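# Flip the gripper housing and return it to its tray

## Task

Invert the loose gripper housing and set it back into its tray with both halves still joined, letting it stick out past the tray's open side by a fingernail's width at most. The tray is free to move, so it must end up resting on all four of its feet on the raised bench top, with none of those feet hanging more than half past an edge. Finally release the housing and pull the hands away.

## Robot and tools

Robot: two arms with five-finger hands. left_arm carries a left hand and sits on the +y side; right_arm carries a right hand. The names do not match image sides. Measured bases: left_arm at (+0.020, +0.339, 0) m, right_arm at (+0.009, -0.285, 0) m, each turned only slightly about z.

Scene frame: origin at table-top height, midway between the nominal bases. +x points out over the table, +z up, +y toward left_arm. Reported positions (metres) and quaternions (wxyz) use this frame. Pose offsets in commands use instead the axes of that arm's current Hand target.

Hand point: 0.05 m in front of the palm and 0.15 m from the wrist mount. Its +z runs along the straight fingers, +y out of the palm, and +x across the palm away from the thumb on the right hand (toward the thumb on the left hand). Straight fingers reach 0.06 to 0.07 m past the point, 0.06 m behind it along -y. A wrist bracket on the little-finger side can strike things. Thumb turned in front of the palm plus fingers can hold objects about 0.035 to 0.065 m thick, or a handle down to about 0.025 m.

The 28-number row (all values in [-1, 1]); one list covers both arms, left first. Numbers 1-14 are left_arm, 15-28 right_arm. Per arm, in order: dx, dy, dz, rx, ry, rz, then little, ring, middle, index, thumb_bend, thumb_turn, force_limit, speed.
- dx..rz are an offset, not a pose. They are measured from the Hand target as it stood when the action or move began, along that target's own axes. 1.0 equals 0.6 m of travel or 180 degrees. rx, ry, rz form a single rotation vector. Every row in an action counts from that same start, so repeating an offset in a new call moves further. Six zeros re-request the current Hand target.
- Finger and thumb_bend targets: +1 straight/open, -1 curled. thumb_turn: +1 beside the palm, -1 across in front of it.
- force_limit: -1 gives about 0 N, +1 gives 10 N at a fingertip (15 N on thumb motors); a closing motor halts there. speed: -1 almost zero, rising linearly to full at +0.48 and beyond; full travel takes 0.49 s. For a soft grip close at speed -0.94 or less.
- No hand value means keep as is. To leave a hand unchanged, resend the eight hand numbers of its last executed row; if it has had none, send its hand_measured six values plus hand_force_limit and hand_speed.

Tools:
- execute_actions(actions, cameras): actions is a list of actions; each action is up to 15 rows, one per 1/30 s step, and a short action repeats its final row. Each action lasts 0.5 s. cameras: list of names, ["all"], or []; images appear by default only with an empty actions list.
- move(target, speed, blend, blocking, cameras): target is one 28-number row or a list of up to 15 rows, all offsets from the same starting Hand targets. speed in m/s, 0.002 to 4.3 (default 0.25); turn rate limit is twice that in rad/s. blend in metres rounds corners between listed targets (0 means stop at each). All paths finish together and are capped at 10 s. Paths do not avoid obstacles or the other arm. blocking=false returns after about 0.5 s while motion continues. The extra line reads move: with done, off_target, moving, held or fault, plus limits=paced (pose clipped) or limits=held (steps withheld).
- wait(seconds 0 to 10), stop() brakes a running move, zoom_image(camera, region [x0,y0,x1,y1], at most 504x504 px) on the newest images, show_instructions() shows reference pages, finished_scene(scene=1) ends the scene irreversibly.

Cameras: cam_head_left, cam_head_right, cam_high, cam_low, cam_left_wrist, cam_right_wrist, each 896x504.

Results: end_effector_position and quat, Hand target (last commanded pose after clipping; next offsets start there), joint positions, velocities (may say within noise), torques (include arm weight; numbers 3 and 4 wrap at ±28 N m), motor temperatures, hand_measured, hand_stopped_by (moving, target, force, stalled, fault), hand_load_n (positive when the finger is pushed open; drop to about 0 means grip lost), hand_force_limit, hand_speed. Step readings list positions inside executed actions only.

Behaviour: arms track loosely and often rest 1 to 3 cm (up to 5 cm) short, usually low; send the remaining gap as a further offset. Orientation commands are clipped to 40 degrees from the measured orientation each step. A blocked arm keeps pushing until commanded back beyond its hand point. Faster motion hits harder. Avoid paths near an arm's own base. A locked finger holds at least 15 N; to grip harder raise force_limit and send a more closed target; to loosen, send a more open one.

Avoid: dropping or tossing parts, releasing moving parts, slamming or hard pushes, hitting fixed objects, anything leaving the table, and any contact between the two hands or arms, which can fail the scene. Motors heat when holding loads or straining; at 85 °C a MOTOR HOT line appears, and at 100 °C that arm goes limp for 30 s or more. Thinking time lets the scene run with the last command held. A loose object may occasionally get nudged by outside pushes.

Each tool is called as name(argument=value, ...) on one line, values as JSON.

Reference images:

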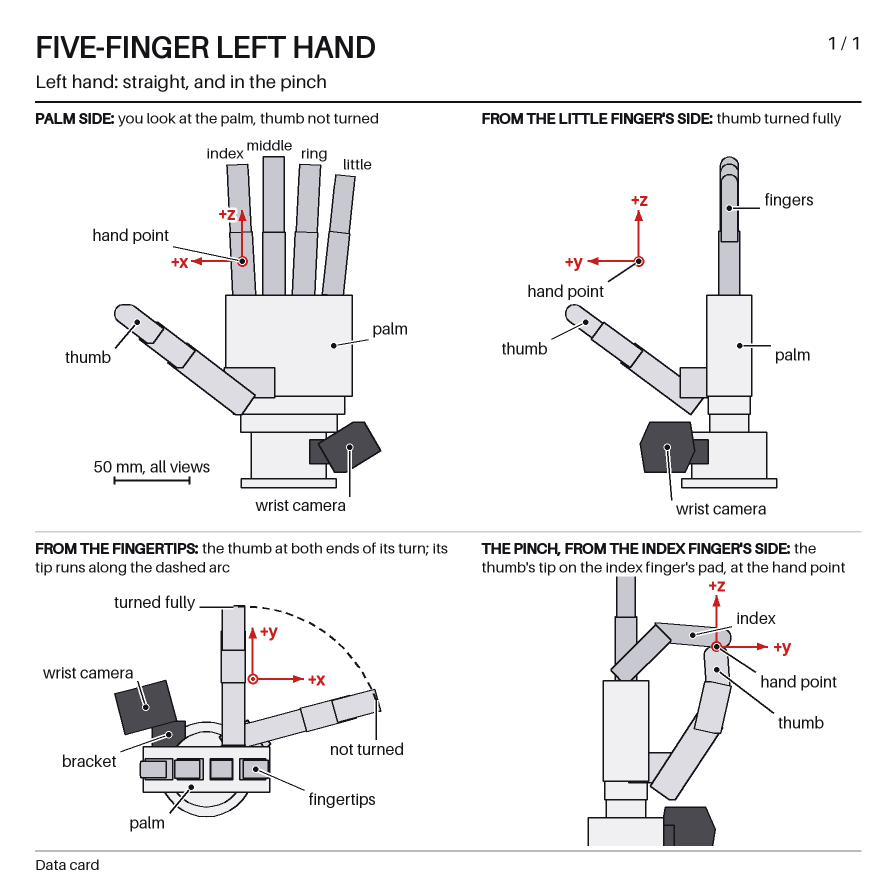

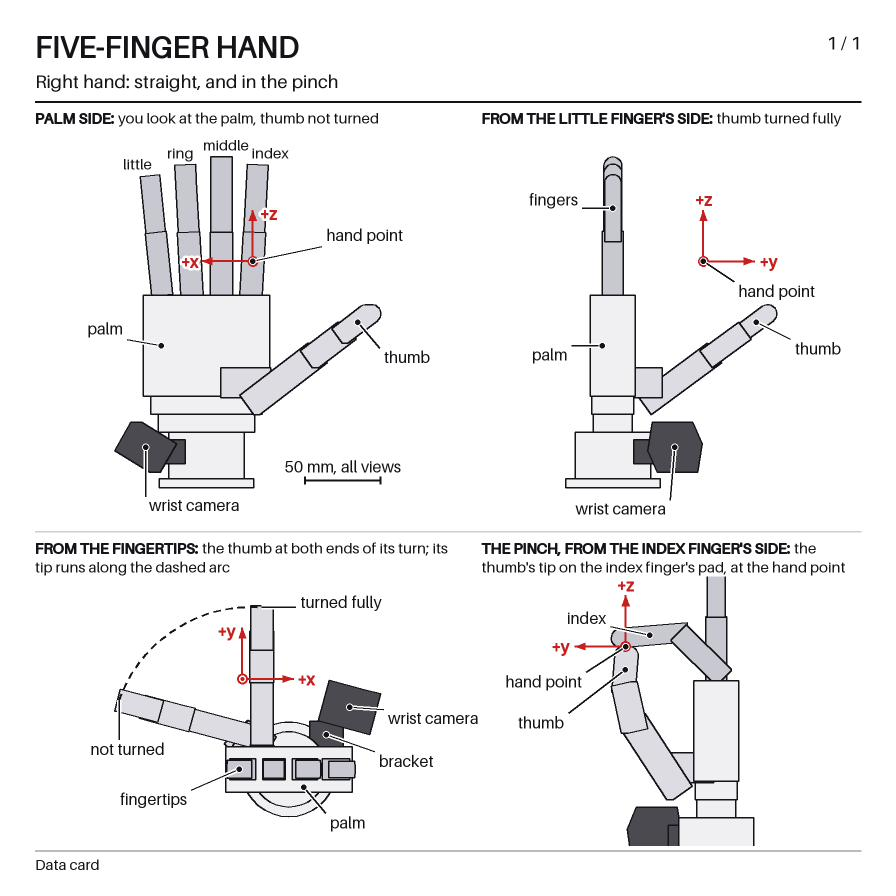

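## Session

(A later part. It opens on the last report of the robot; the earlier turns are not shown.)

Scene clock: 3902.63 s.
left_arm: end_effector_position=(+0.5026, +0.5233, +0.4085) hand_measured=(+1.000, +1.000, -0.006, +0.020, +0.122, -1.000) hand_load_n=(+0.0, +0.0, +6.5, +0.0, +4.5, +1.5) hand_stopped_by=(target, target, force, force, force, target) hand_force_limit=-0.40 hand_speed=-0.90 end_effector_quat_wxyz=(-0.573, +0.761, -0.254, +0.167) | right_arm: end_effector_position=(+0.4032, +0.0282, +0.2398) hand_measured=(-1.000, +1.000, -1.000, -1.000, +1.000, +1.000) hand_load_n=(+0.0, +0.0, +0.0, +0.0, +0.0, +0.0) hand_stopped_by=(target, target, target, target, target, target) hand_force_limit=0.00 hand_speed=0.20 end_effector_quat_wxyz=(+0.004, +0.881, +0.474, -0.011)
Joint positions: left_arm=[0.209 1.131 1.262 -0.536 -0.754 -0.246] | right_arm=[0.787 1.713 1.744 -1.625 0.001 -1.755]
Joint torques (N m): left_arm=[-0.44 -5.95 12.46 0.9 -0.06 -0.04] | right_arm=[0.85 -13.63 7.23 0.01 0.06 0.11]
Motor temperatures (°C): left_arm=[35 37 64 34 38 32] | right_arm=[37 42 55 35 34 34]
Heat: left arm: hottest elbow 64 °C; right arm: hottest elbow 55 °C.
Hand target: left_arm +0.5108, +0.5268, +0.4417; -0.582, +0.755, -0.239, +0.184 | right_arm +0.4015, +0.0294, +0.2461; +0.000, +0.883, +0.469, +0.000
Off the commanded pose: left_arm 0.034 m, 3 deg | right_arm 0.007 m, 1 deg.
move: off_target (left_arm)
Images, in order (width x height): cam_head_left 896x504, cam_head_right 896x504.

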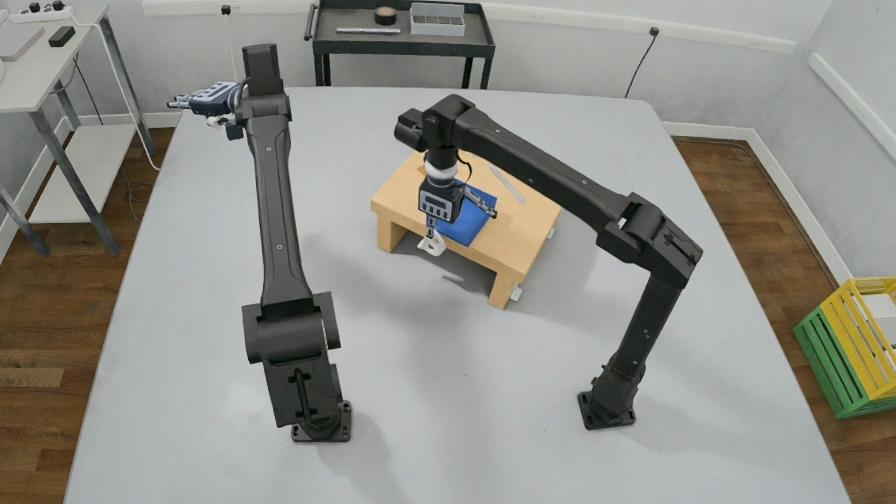

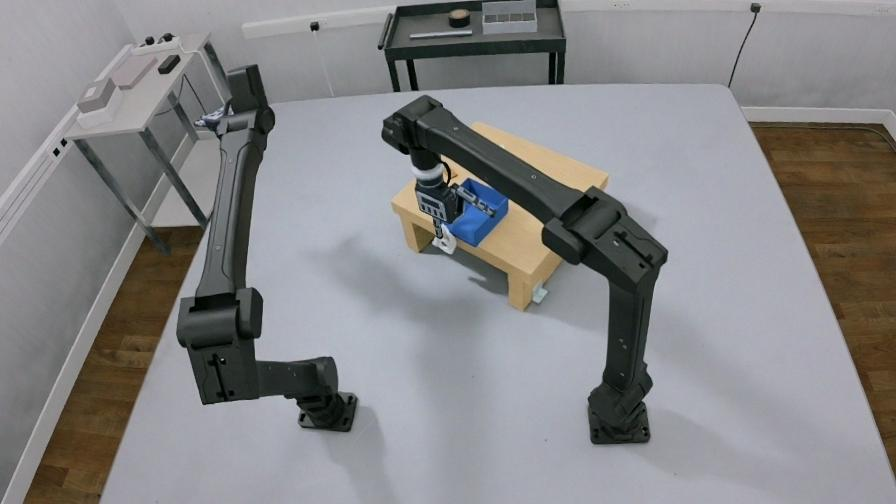

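wait(seconds=0.2, cameras=["cam_head_left","cam_head_right","cam_right_wrist","cam_high","cam_left_wrist"])

zoom_image(camera="cam_head_left", region=[405, 175, 505, 285])

zoom_image(camera="cam_head_right", region=[415, 175, 515, 285])

zoom_image(camera="cam_high", region=[370, 130, 470, 220])

Scene clock: 3912.43 s.
left_arm: end_effector_position=(+0.5026, +0.5233, +0.4085) hand_measured=(+1.000, +1.000, -0.006, +0.020, +0.122, -1.000) hand_load_n=(+0.0, +0.0, +6.5, +0.0, +4.5, +1.0) hand_stopped_by=(target, target, force, force, force, target) hand_force_limit=-0.40 hand_speed=-0.90 end_effector_quat_wxyz=(-0.573, +0.761, -0.254, +0.167) | right_arm: end_effector_position=(+0.4032, +0.0282, +0.2398) hand_measured=(-1.000, +1.000, -1.000, -1.000, +1.000, +1.000) hand_load_n=(+0.0, +0.0, +0.0, +0.5, +0.0, +0.0) hand_stopped_by=(target, target, target, target, target, target) hand_force_limit=0.00 hand_speed=0.20 end_effector_quat_wxyz=(+0.004, +0.881, +0.474, -0.011)
Joint positions: left_arm=[0.209 1.131 1.262 -0.536 -0.754 -0.246] | right_arm=[0.787 1.713 1.744 -1.625 0.001 -1.755]
Joint torques (N m): left_arm=[-0.44 -5.89 12.46 0.95 -0.06 -0.04] | right_arm=[0.91 -13.63 7.3 -0.01 0.06 0.12]
Motor temperatures (°C): left_arm=[35 37 64 34 38 32] | right_arm=[37 42 54 35 34 34]
Heat: left arm: hottest elbow 64 °C; right arm: hottest elbow 54 °C.
Hand target: left_arm +0.5108, +0.5268, +0.4417; -0.582, +0.755, -0.239, +0.184 | right_arm +0.4015, +0.0294, +0.2461; +0.000, +0.883, +0.470, +0.000
Off the commanded pose: left_arm 0.034 m, 3 deg | right_arm 0.007 m, 1 deg.
wait: 0.20 s; at rest from the start
camera_calibration:
cam_left_wrist: T_world_to_cam=[[0.444793, 0.0500249, 0.894235, -0.61], [0.353112, -0.927359, -0.12376, 0.357392], [0.823086, 0.370813, -0.430147, -0.318222], [0, 0, 0, 1]] pos_world=[0.407048, 0.479947, 0.452832]
cam_right_wrist: T_world_to_cam=[[0.966197, -0.257431, -0.0139022, -0.383395], [-0.212933, -0.827264, 0.519898, -0.0112409], [-0.145339, -0.499364, -0.854115, 0.392006], [0, 0, 0, 1]] pos_world=[0.425015, 0.0877568, 0.335332]
Images, in order (width x height): cam_head_left 896x504, cam_head_right 896x504, cam_high 896x504, cam_left_wrist 896x504, cam_right_wrist 896x504.

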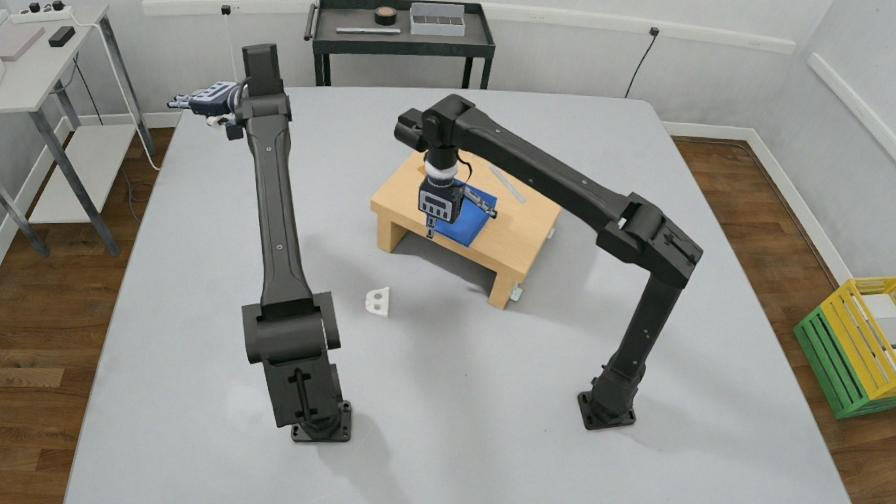

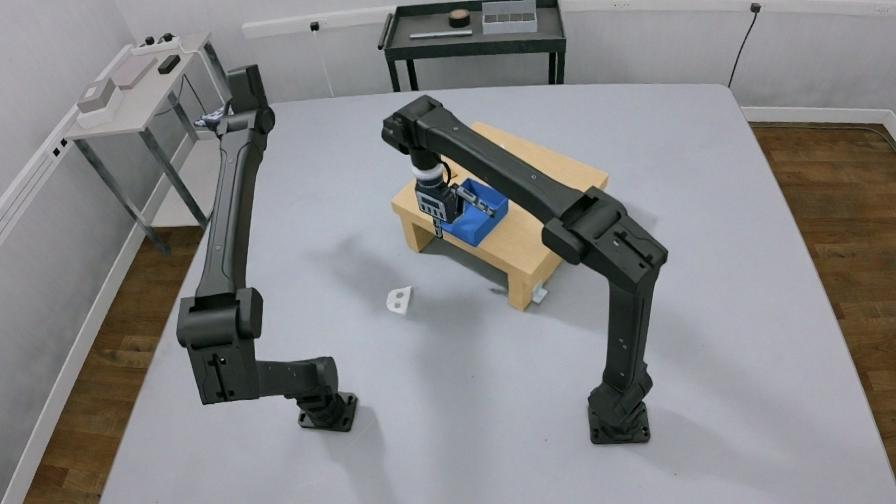

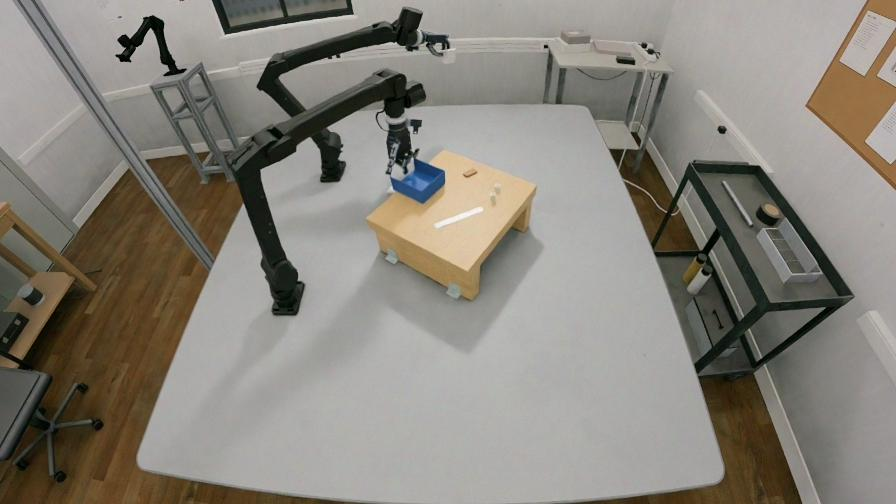

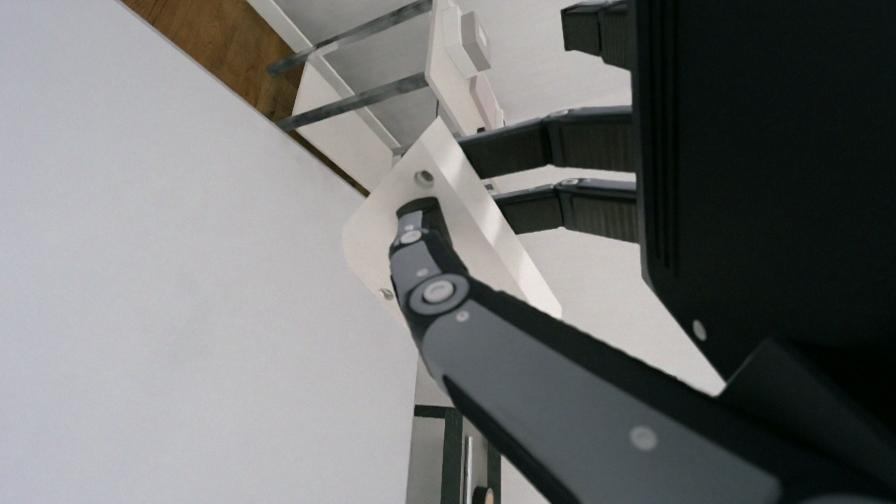

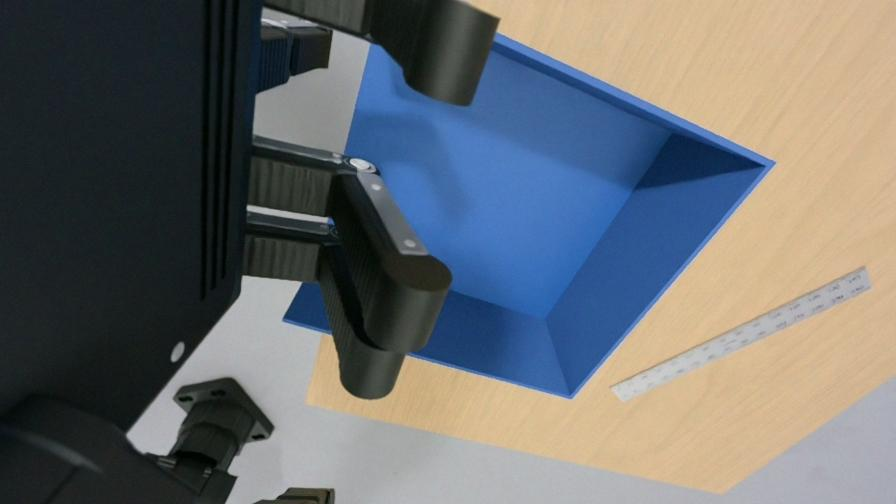

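Scaled by 4.582 from the camera's 896x504 image, which has a finer 1280x720 frame.

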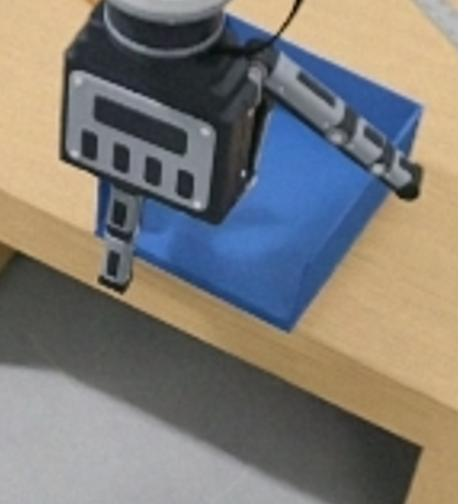

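Scaled by 4.582 from the camera's 896x504 image, which has a finer 1280x720 frame.

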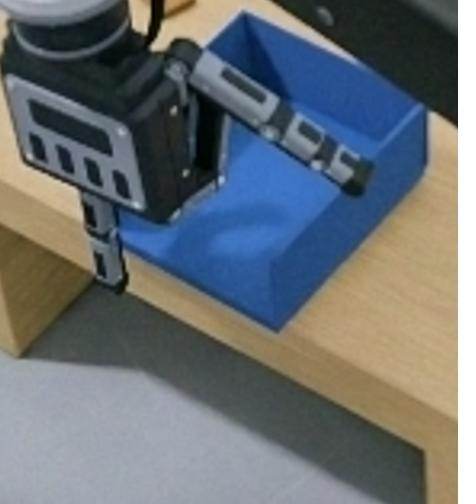

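Scaled by 5.040 from the camera's 896x504 image, which has a finer 1280x720 frame.

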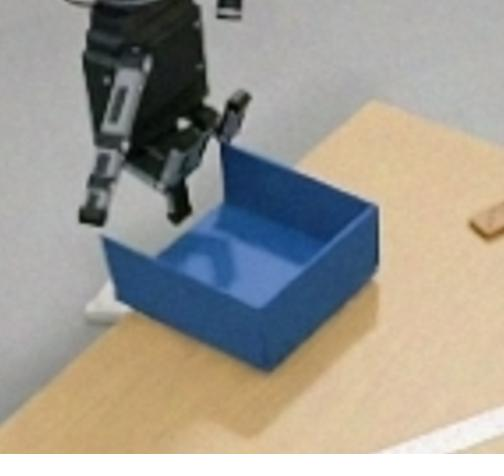

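zoom_image(camera="cam_head_left", region=[350, 275, 410, 330])

zoom_image(camera="cam_head_right", region=[370, 275, 430, 330])

Scaled by 8.400 from the camera's 896x504 image, which has a finer 1280x720 frame.

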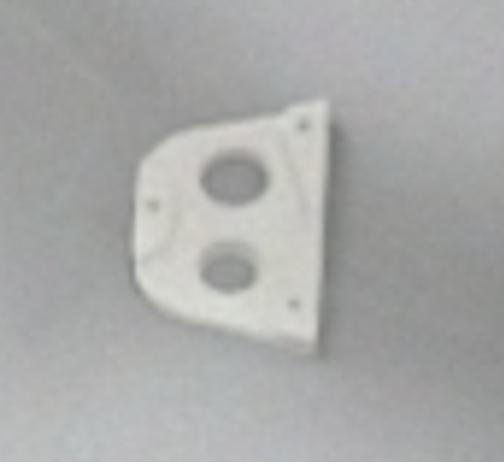

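Scaled by 8.400 from the camera's 896x504 image, which has a finer 1280x720 frame.

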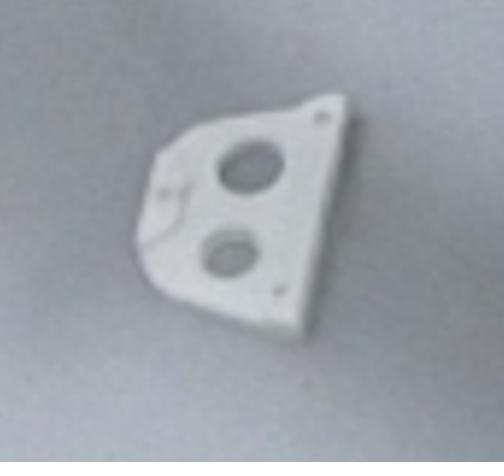

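execute_actions(actions=[], cameras=["all"])

Scene clock: 3985.10 s.
left_arm: end_effector_position=(+0.5026, +0.5233, +0.4085) hand_measured=(+1.000, +1.000, -0.006, +0.020, +0.122, -1.000) hand_load_n=(+0.0, +0.0, +6.0, +0.0, +4.5, +1.0) hand_stopped_by=(target, target, force, force, force, target) hand_force_limit=-0.40 hand_speed=-0.90 end_effector_quat_wxyz=(-0.573, +0.761, -0.254, +0.167) | right_arm: end_effector_position=(+0.4032, +0.0282, +0.2398) hand_measured=(-1.000, +1.000, -1.000, -1.000, +1.000, +1.000) hand_load_n=(+0.0, +0.0, +0.0, +0.0, +0.0, +0.0) hand_stopped_by=(target, target, target, target, target, target) hand_force_limit=0.00 hand_speed=0.20 end_effector_quat_wxyz=(+0.004, +0.881, +0.474, -0.011)
Joint positions: left_arm=[0.209 1.131 1.262 -0.536 -0.754 -0.246] | right_arm=[0.787 1.713 1.744 -1.625 0.001 -1.755]
Joint velocities: within noise
Joint torques (N m): left_arm=[-0.44 -5.95 12.45 0.94 -0.05 -0.04] | right_arm=[0.91 -13.63 7.31 -0.01 0.06 0.12]
Motor temperatures (°C): left_arm=[35 37 64 34 38 32] | right_arm=[37 42 52 35 34 34]
Heat: left arm: hottest elbow 64 °C; right arm: hottest elbow 52 °C.
Hand target: left_arm +0.5108, +0.5268, +0.4417; -0.582, +0.755, -0.239, +0.184 | right_arm +0.4015, +0.0294, +0.2461; +0.000, +0.883, +0.470, +0.000
Off the commanded pose: left_arm 0.034 m, 3 deg | right_arm 0.007 m, 1 deg.
camera_calibration:
cam_left_wrist: T_world_to_cam=[[0.444793, 0.0500249, 0.894235, -0.61], [0.353112, -0.927359, -0.12376, 0.357392], [0.823086, 0.370813, -0.430147, -0.318222], [0, 0, 0, 1]] pos_world=[0.407048, 0.479947, 0.452832]
cam_right_wrist: T_world_to_cam=[[0.966197, -0.257431, -0.0139022, -0.383395], [-0.212933, -0.827264, 0.519898, -0.0112409], [-0.145339, -0.499364, -0.854115, 0.392006], [0, 0, 0, 1]] pos_world=[0.425015, 0.0877568, 0.335332]

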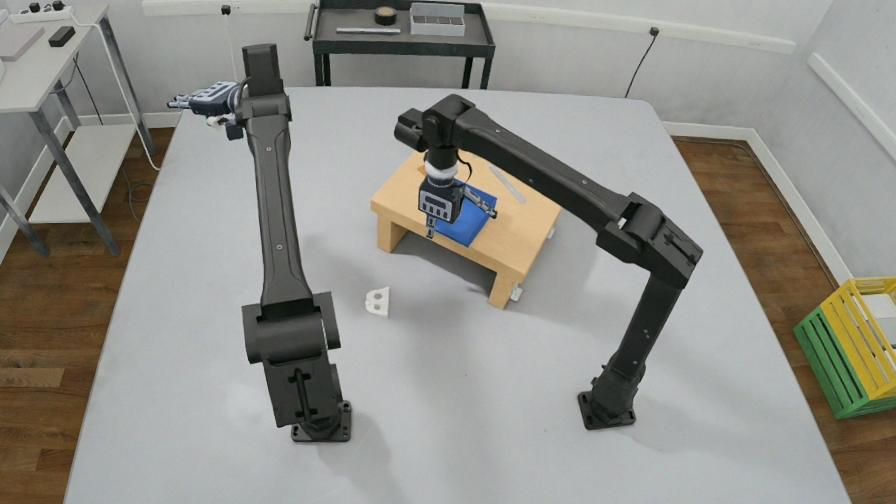

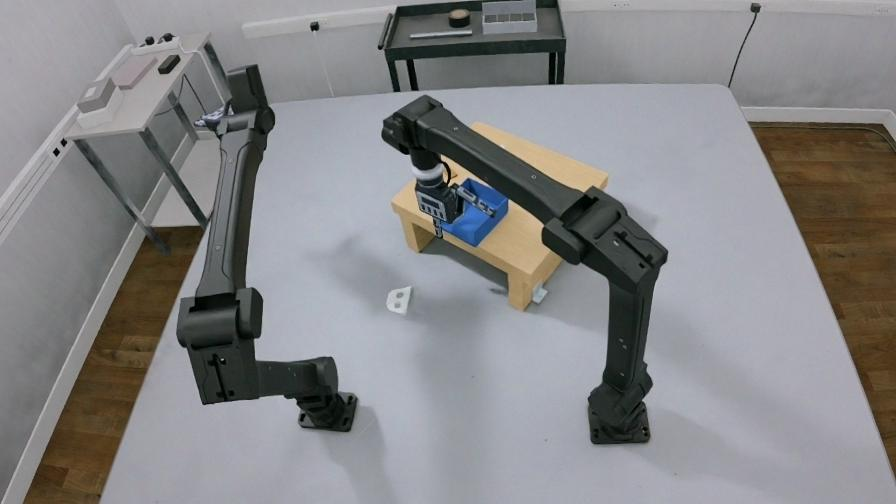

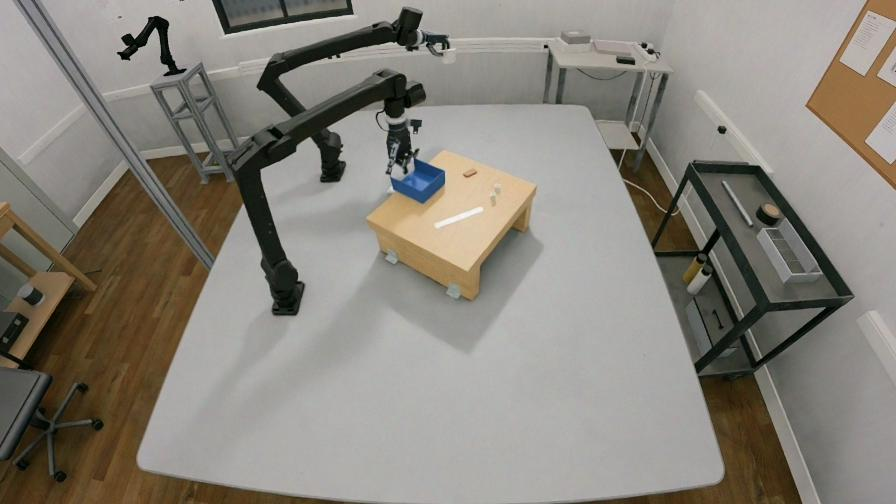

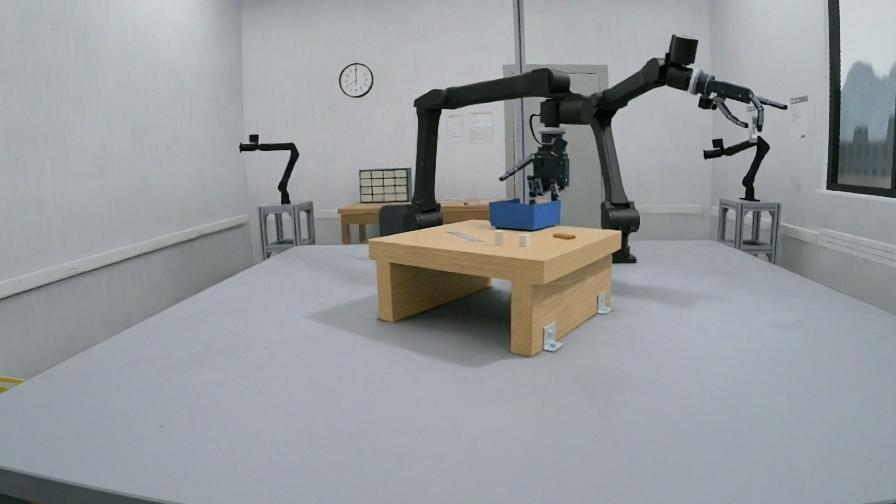

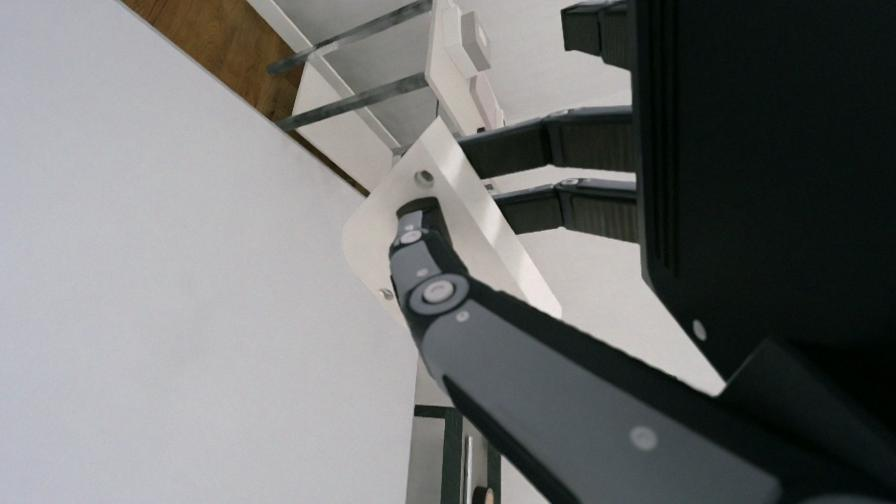

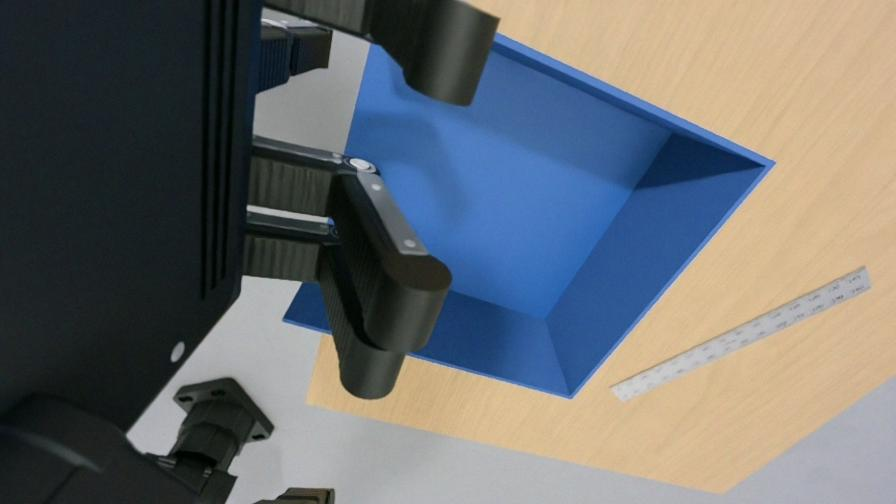

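zoom_image(camera="cam_head_left", region=[340, 280, 420, 325])

zoom_image(camera="cam_head_right", region=[360, 278, 440, 323])

Scaled by 6.300 from the camera's 896x504 image, which has a finer 1280x720 frame.

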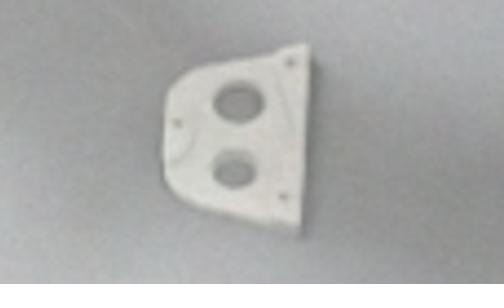

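Scaled by 6.300 from the camera's 896x504 image, which has a finer 1280x720 frame.

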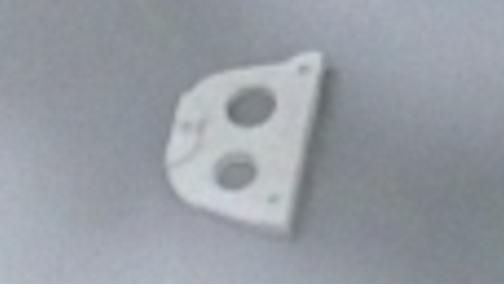

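zoom_image(camera="cam_low", region=[660, 30, 810, 150])

zoom_image(camera="cam_left_wrist", region=[300, 80, 660, 420])

zoom_image(camera="cam_high", region=[380, 10, 500, 100])

zoom_image(camera="cam_head_left", region=[150, 60, 300, 150])

Scaled by 3.360 from the camera's 896x504 image, which has a finer 1280x720 frame.

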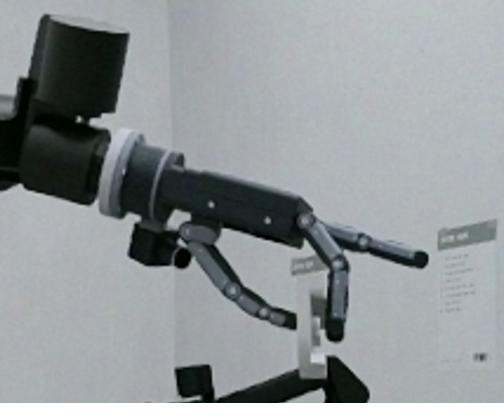

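Scaled by 1.400 from the camera's 896x504 image, which has a finer 1280x720 frame.

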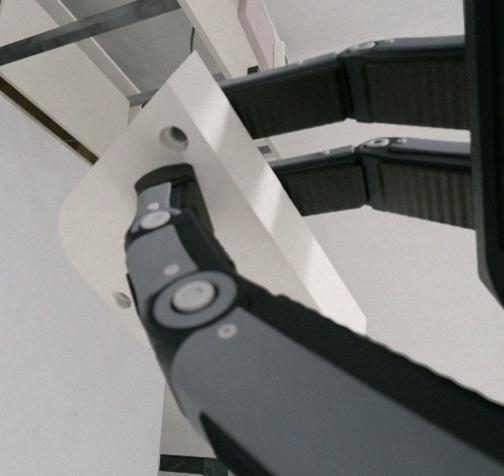

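Scaled by 4.200 from the camera's 896x504 image, which has a finer 1280x720 frame.

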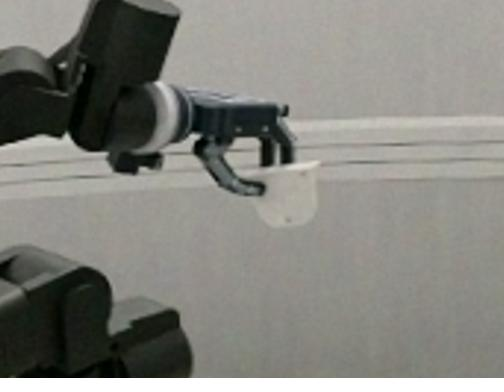

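Scaled by 3.360 from the camera's 896x504 image, which has a finer 1280x720 frame.

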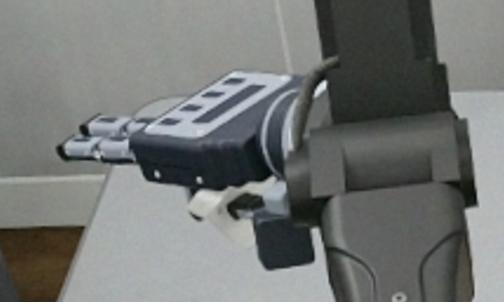

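move(target=[[0,0,0,0,0,0,1,1,-0.3,-0.3,-0.25,-1,-0.4,-0.9,0,0,-0.2566,0,0,0,-1,1,-1,-1,1,1,0,0.2],[0,0,0,0,0,0,1,1,-0.3,-0.3,-0.25,-1,-0.4,-0.9,-0.4117,0.0733,-0.29,0,0,0,-1,1,-1,-1,1,1,0,0.2]], blend=0.05, cameras=["cam_head_left","cam_head_right","cam_high","cam_right_wrist"])

Scene clock: 4196.73 s.
left_arm: end_effector_position=(+0.5026, +0.5233, +0.4085) hand_measured=(+1.000, +1.000, -0.006, +0.020, +0.122, -1.000) hand_load_n=(+0.0, +0.0, +6.5, -0.5, +4.0, +1.5) hand_stopped_by=(target, target, force, force, force, target) hand_force_limit=-0.40 hand_speed=-0.90 end_effector_quat_wxyz=(-0.573, +0.761, -0.254, +0.167) | right_arm: end_effector_position=(+0.2985, -0.2002, +0.4228) hand_measured=(-1.000, +1.000, -1.000, -1.000, +1.000, +1.000) hand_load_n=(+0.0, +0.0, +0.0, +0.0, -0.5, +0.0) hand_stopped_by=(target, target, target, target, target, target) hand_force_limit=0.00 hand_speed=0.20 end_effector_quat_wxyz=(+0.017, +0.870, +0.452, +0.198)
Joint positions: left_arm=[0.209 1.131 1.262 -0.536 -0.754 -0.246] | right_arm=[0.539 0.96 1.474 -1.691 0.062 -1.988]
Joint torques (N m): left_arm=[-0.5 -5.83 12.48 0.91 -0.05 -0.05] | right_arm=[0.56 -1.85 6.97 0.16 0.19 -0.16]
Motor temperatures (°C): left_arm=[35 36 65 34 38 32] | right_arm=[37 42 52 35 34 34]
Heat: left arm: hottest elbow 65 °C; right arm: hottest elbow 52 °C.
Hand target: left_arm +0.5108, +0.5268, +0.4417; -0.582, +0.755, -0.239, +0.184 | right_arm +0.3000, -0.1999, +0.4202; +0.000, +0.883, +0.470, -0.001
Off the commanded pose: left_arm 0.034 m, 3 deg | right_arm 0.003 m, 23 deg.
joint sent to its limit (right arm) — joint 4 (wrist pitch), lower limit. The joint targets are off in orientation, not in position.
move: off_target (left_arm, right_arm)
camera_calibration:
cam_right_wrist: T_world_to_cam=[[0.903493, -0.307211, 0.298866, -0.461954], [-0.384906, -0.888318, 0.250475, -0.164631], [0.18854, -0.341338, -0.920837, 0.379221], [0, 0, 0, 1]] pos_world=[0.282507, -0.15872, 0.528499]
Images, in order (width x height): cam_head_left 896x504, cam_head_right 896x504, cam_high 896x504, cam_right_wrist 896x504.

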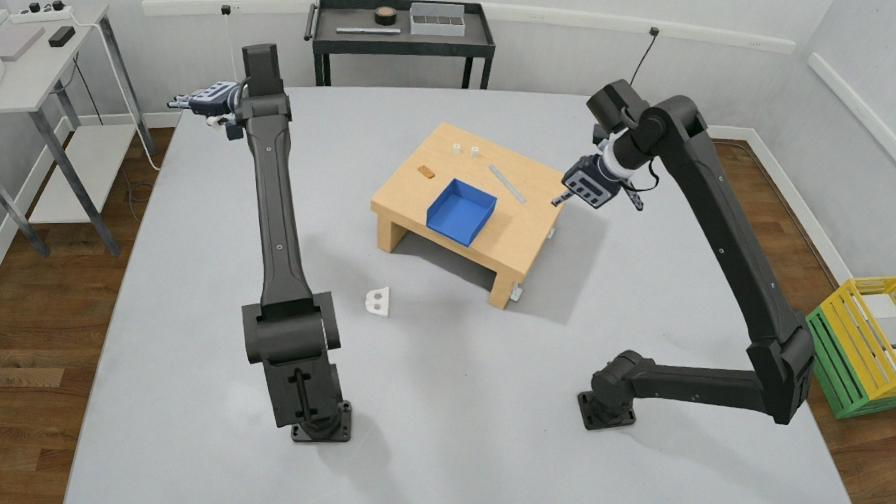

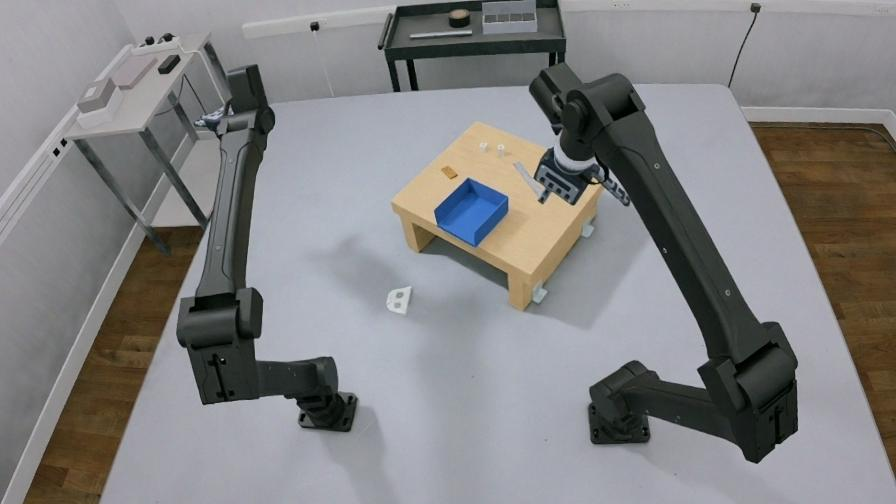

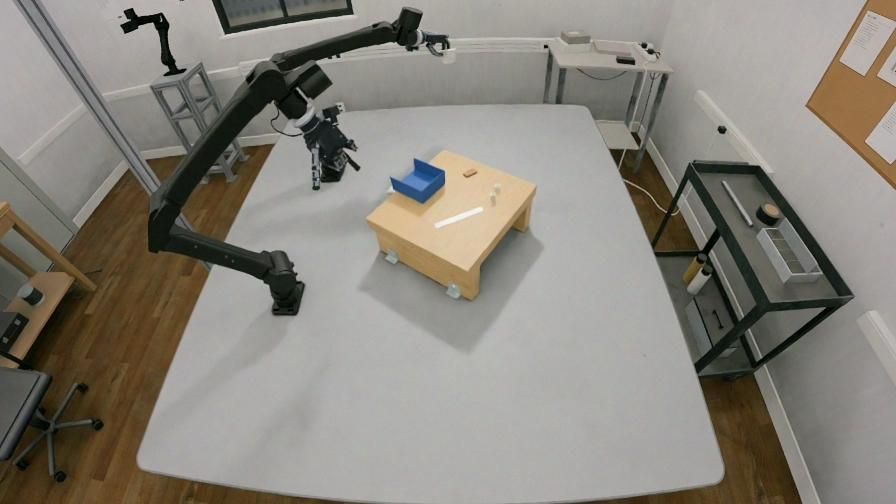

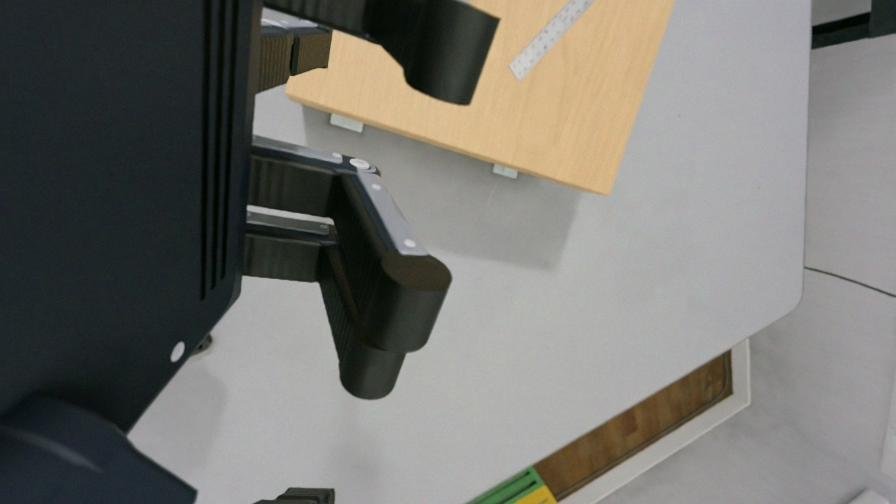

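Now look closely at the tray.

zoom_image(camera="cam_head_left", region=[410, 165, 510, 255])

zoom_image(camera="cam_head_right", region=[420, 165, 520, 255])

zoom_image(camera="cam_high", region=[360, 140, 460, 220])

Scaled by 5.040 from the camera's 896x504 image, which has a finer 1280x720 frame.

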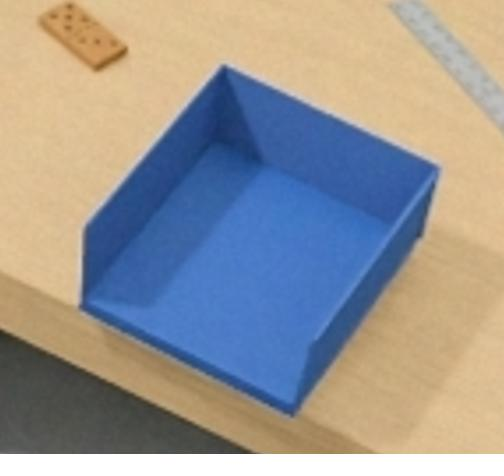

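Scaled by 5.040 from the camera's 896x504 image, which has a finer 1280x720 frame.

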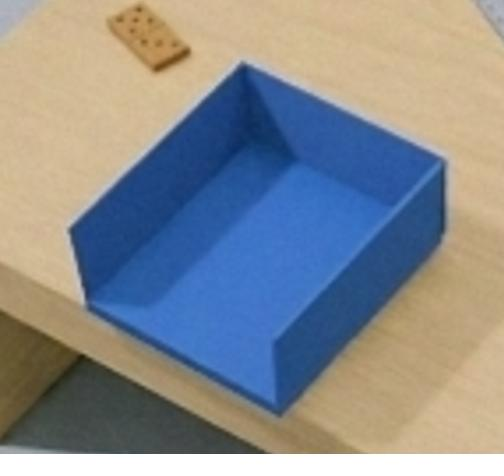

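Scaled by 5.040 from the camera's 896x504 image, which has a finer 1280x720 frame.

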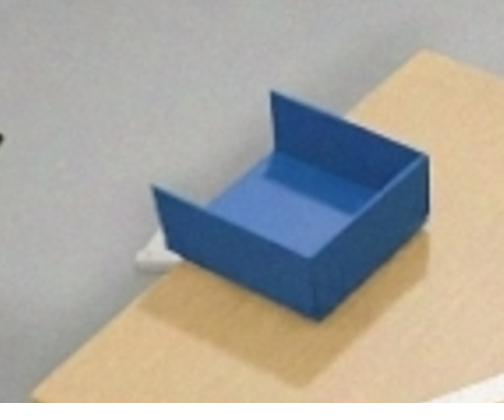

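zoom_image(camera="cam_head_right", region=[425, 215, 485, 255])

zoom_image(camera="cam_head_left", region=[415, 215, 475, 255])

Scaled by 8.400 from the camera's 896x504 image, which has a finer 1280x720 frame.

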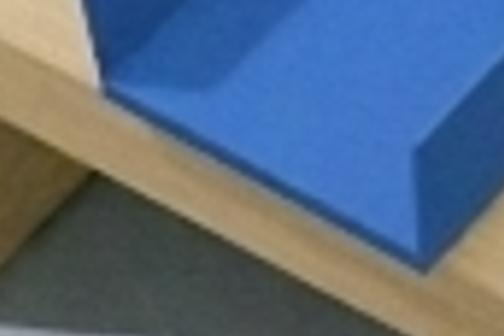

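Scaled by 8.400 from the camera's 896x504 image, which has a finer 1280x720 frame.

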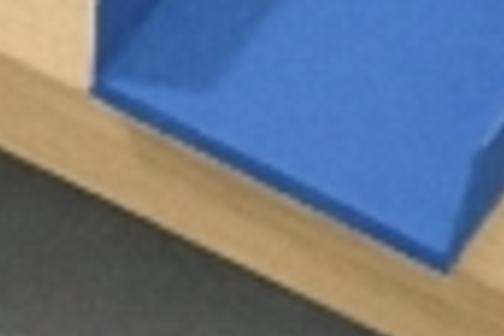

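move(target=[[0,0,0,0,0,0,1,1,-0.3,-0.3,-0.25,-1,-0.4,-0.9,0.3622,0.0965,0.1003,0,0,0,-1,1,-1,-1,1,1,0,0.2],[0,0,0,0,0,0,1,1,-0.3,-0.3,-0.25,-1,-0.4,-0.9,0.3622,0.0965,0.2728,0,0,0,-1,1,-1,-1,1,1,0,0.2]], speed=[0.25,0.1], cameras=["cam_head_left","cam_head_right","cam_high"])

Scene clock: 4274.93 s.
left_arm: end_effector_position=(+0.5026, +0.5233, +0.4085) hand_measured=(+1.000, +1.000, -0.006, +0.020, +0.122, -1.000) hand_load_n=(+0.0, +0.0, +6.5, +0.0, +4.5, +1.5) hand_stopped_by=(target, target, force, force, force, target) hand_force_limit=-0.40 hand_speed=-0.90 end_effector_quat_wxyz=(-0.573, +0.761, -0.254, +0.167) | right_arm: end_effector_position=(+0.4664, -0.0517, +0.2596) hand_measured=(-1.000, +1.000, -1.000, -1.000, +1.000, +1.000) hand_load_n=(+0.0, +0.0, +0.0, +0.0, +0.0, +0.0) hand_stopped_by=(target, target, target, target, target, target) hand_force_limit=0.00 hand_speed=0.20 end_effector_quat_wxyz=(+0.001, +0.879, +0.477, -0.002)
Joint positions: left_arm=[0.209 1.131 1.262 -0.536 -0.754 -0.246] | right_arm=[0.59 1.691 1.768 -1.652 0.002 -1.96]
Joint torques (N m): left_arm=[-0.56 -5.95 12.53 0.91 -0.06 -0.04] | right_arm=[0.15 -12.16 7.39 0.03 0.02 0.12]
Motor temperatures (°C): left_arm=[35 36 66 34 38 32] | right_arm=[37 40 51 35 34 34]
Heat: left arm: hottest elbow 66 °C; right arm: hottest elbow 51 °C.
Hand target: left_arm +0.5108, +0.5268, +0.4417; -0.582, +0.755, -0.239, +0.184 | right_arm +0.4693, -0.0521, +0.2563; +0.000, +0.883, +0.470, +0.000
Off the commanded pose: left_arm 0.034 m, 3 deg | right_arm 0.004 m, 1 deg.
move: off_target (left_arm)
Images, in order (width x height): cam_head_left 896x504, cam_head_right 896x504, cam_high 896x504.

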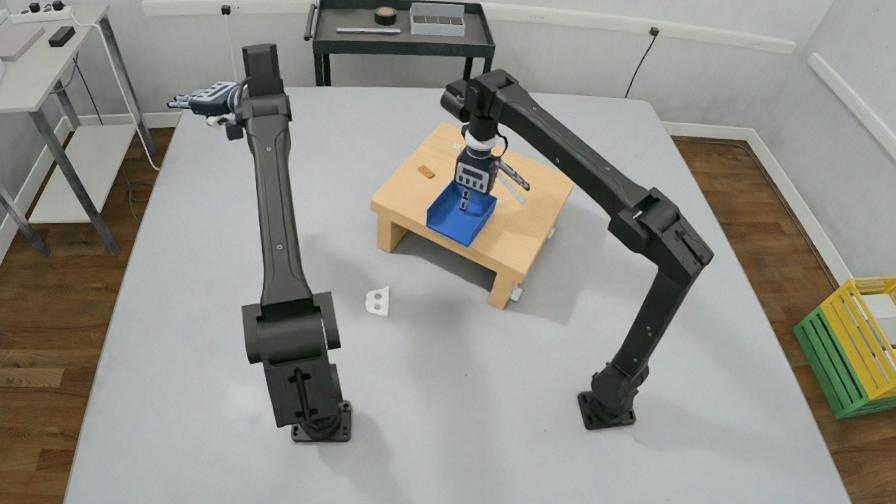

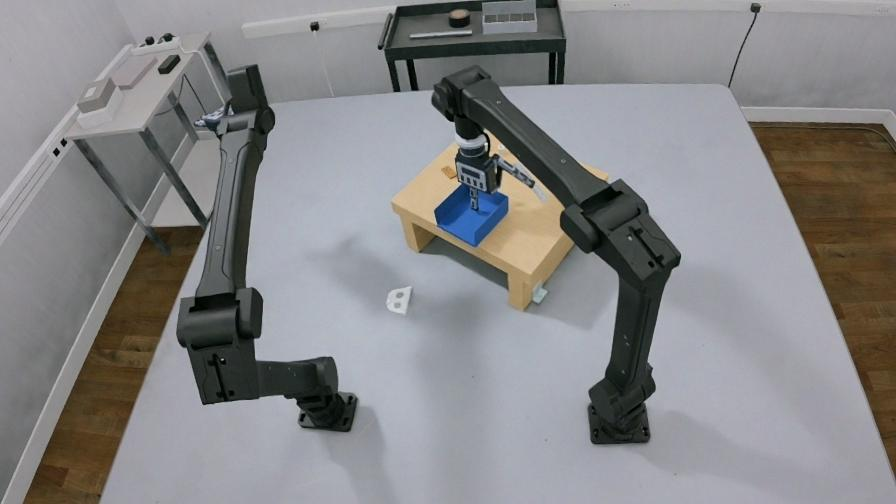

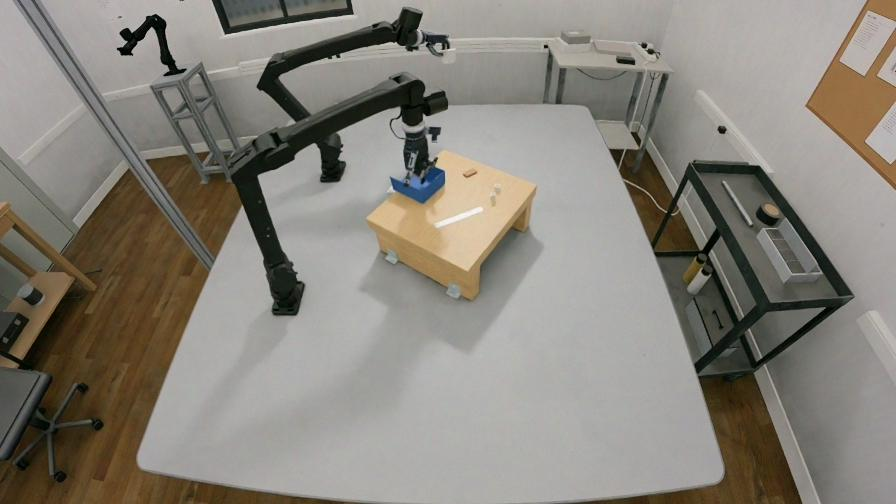

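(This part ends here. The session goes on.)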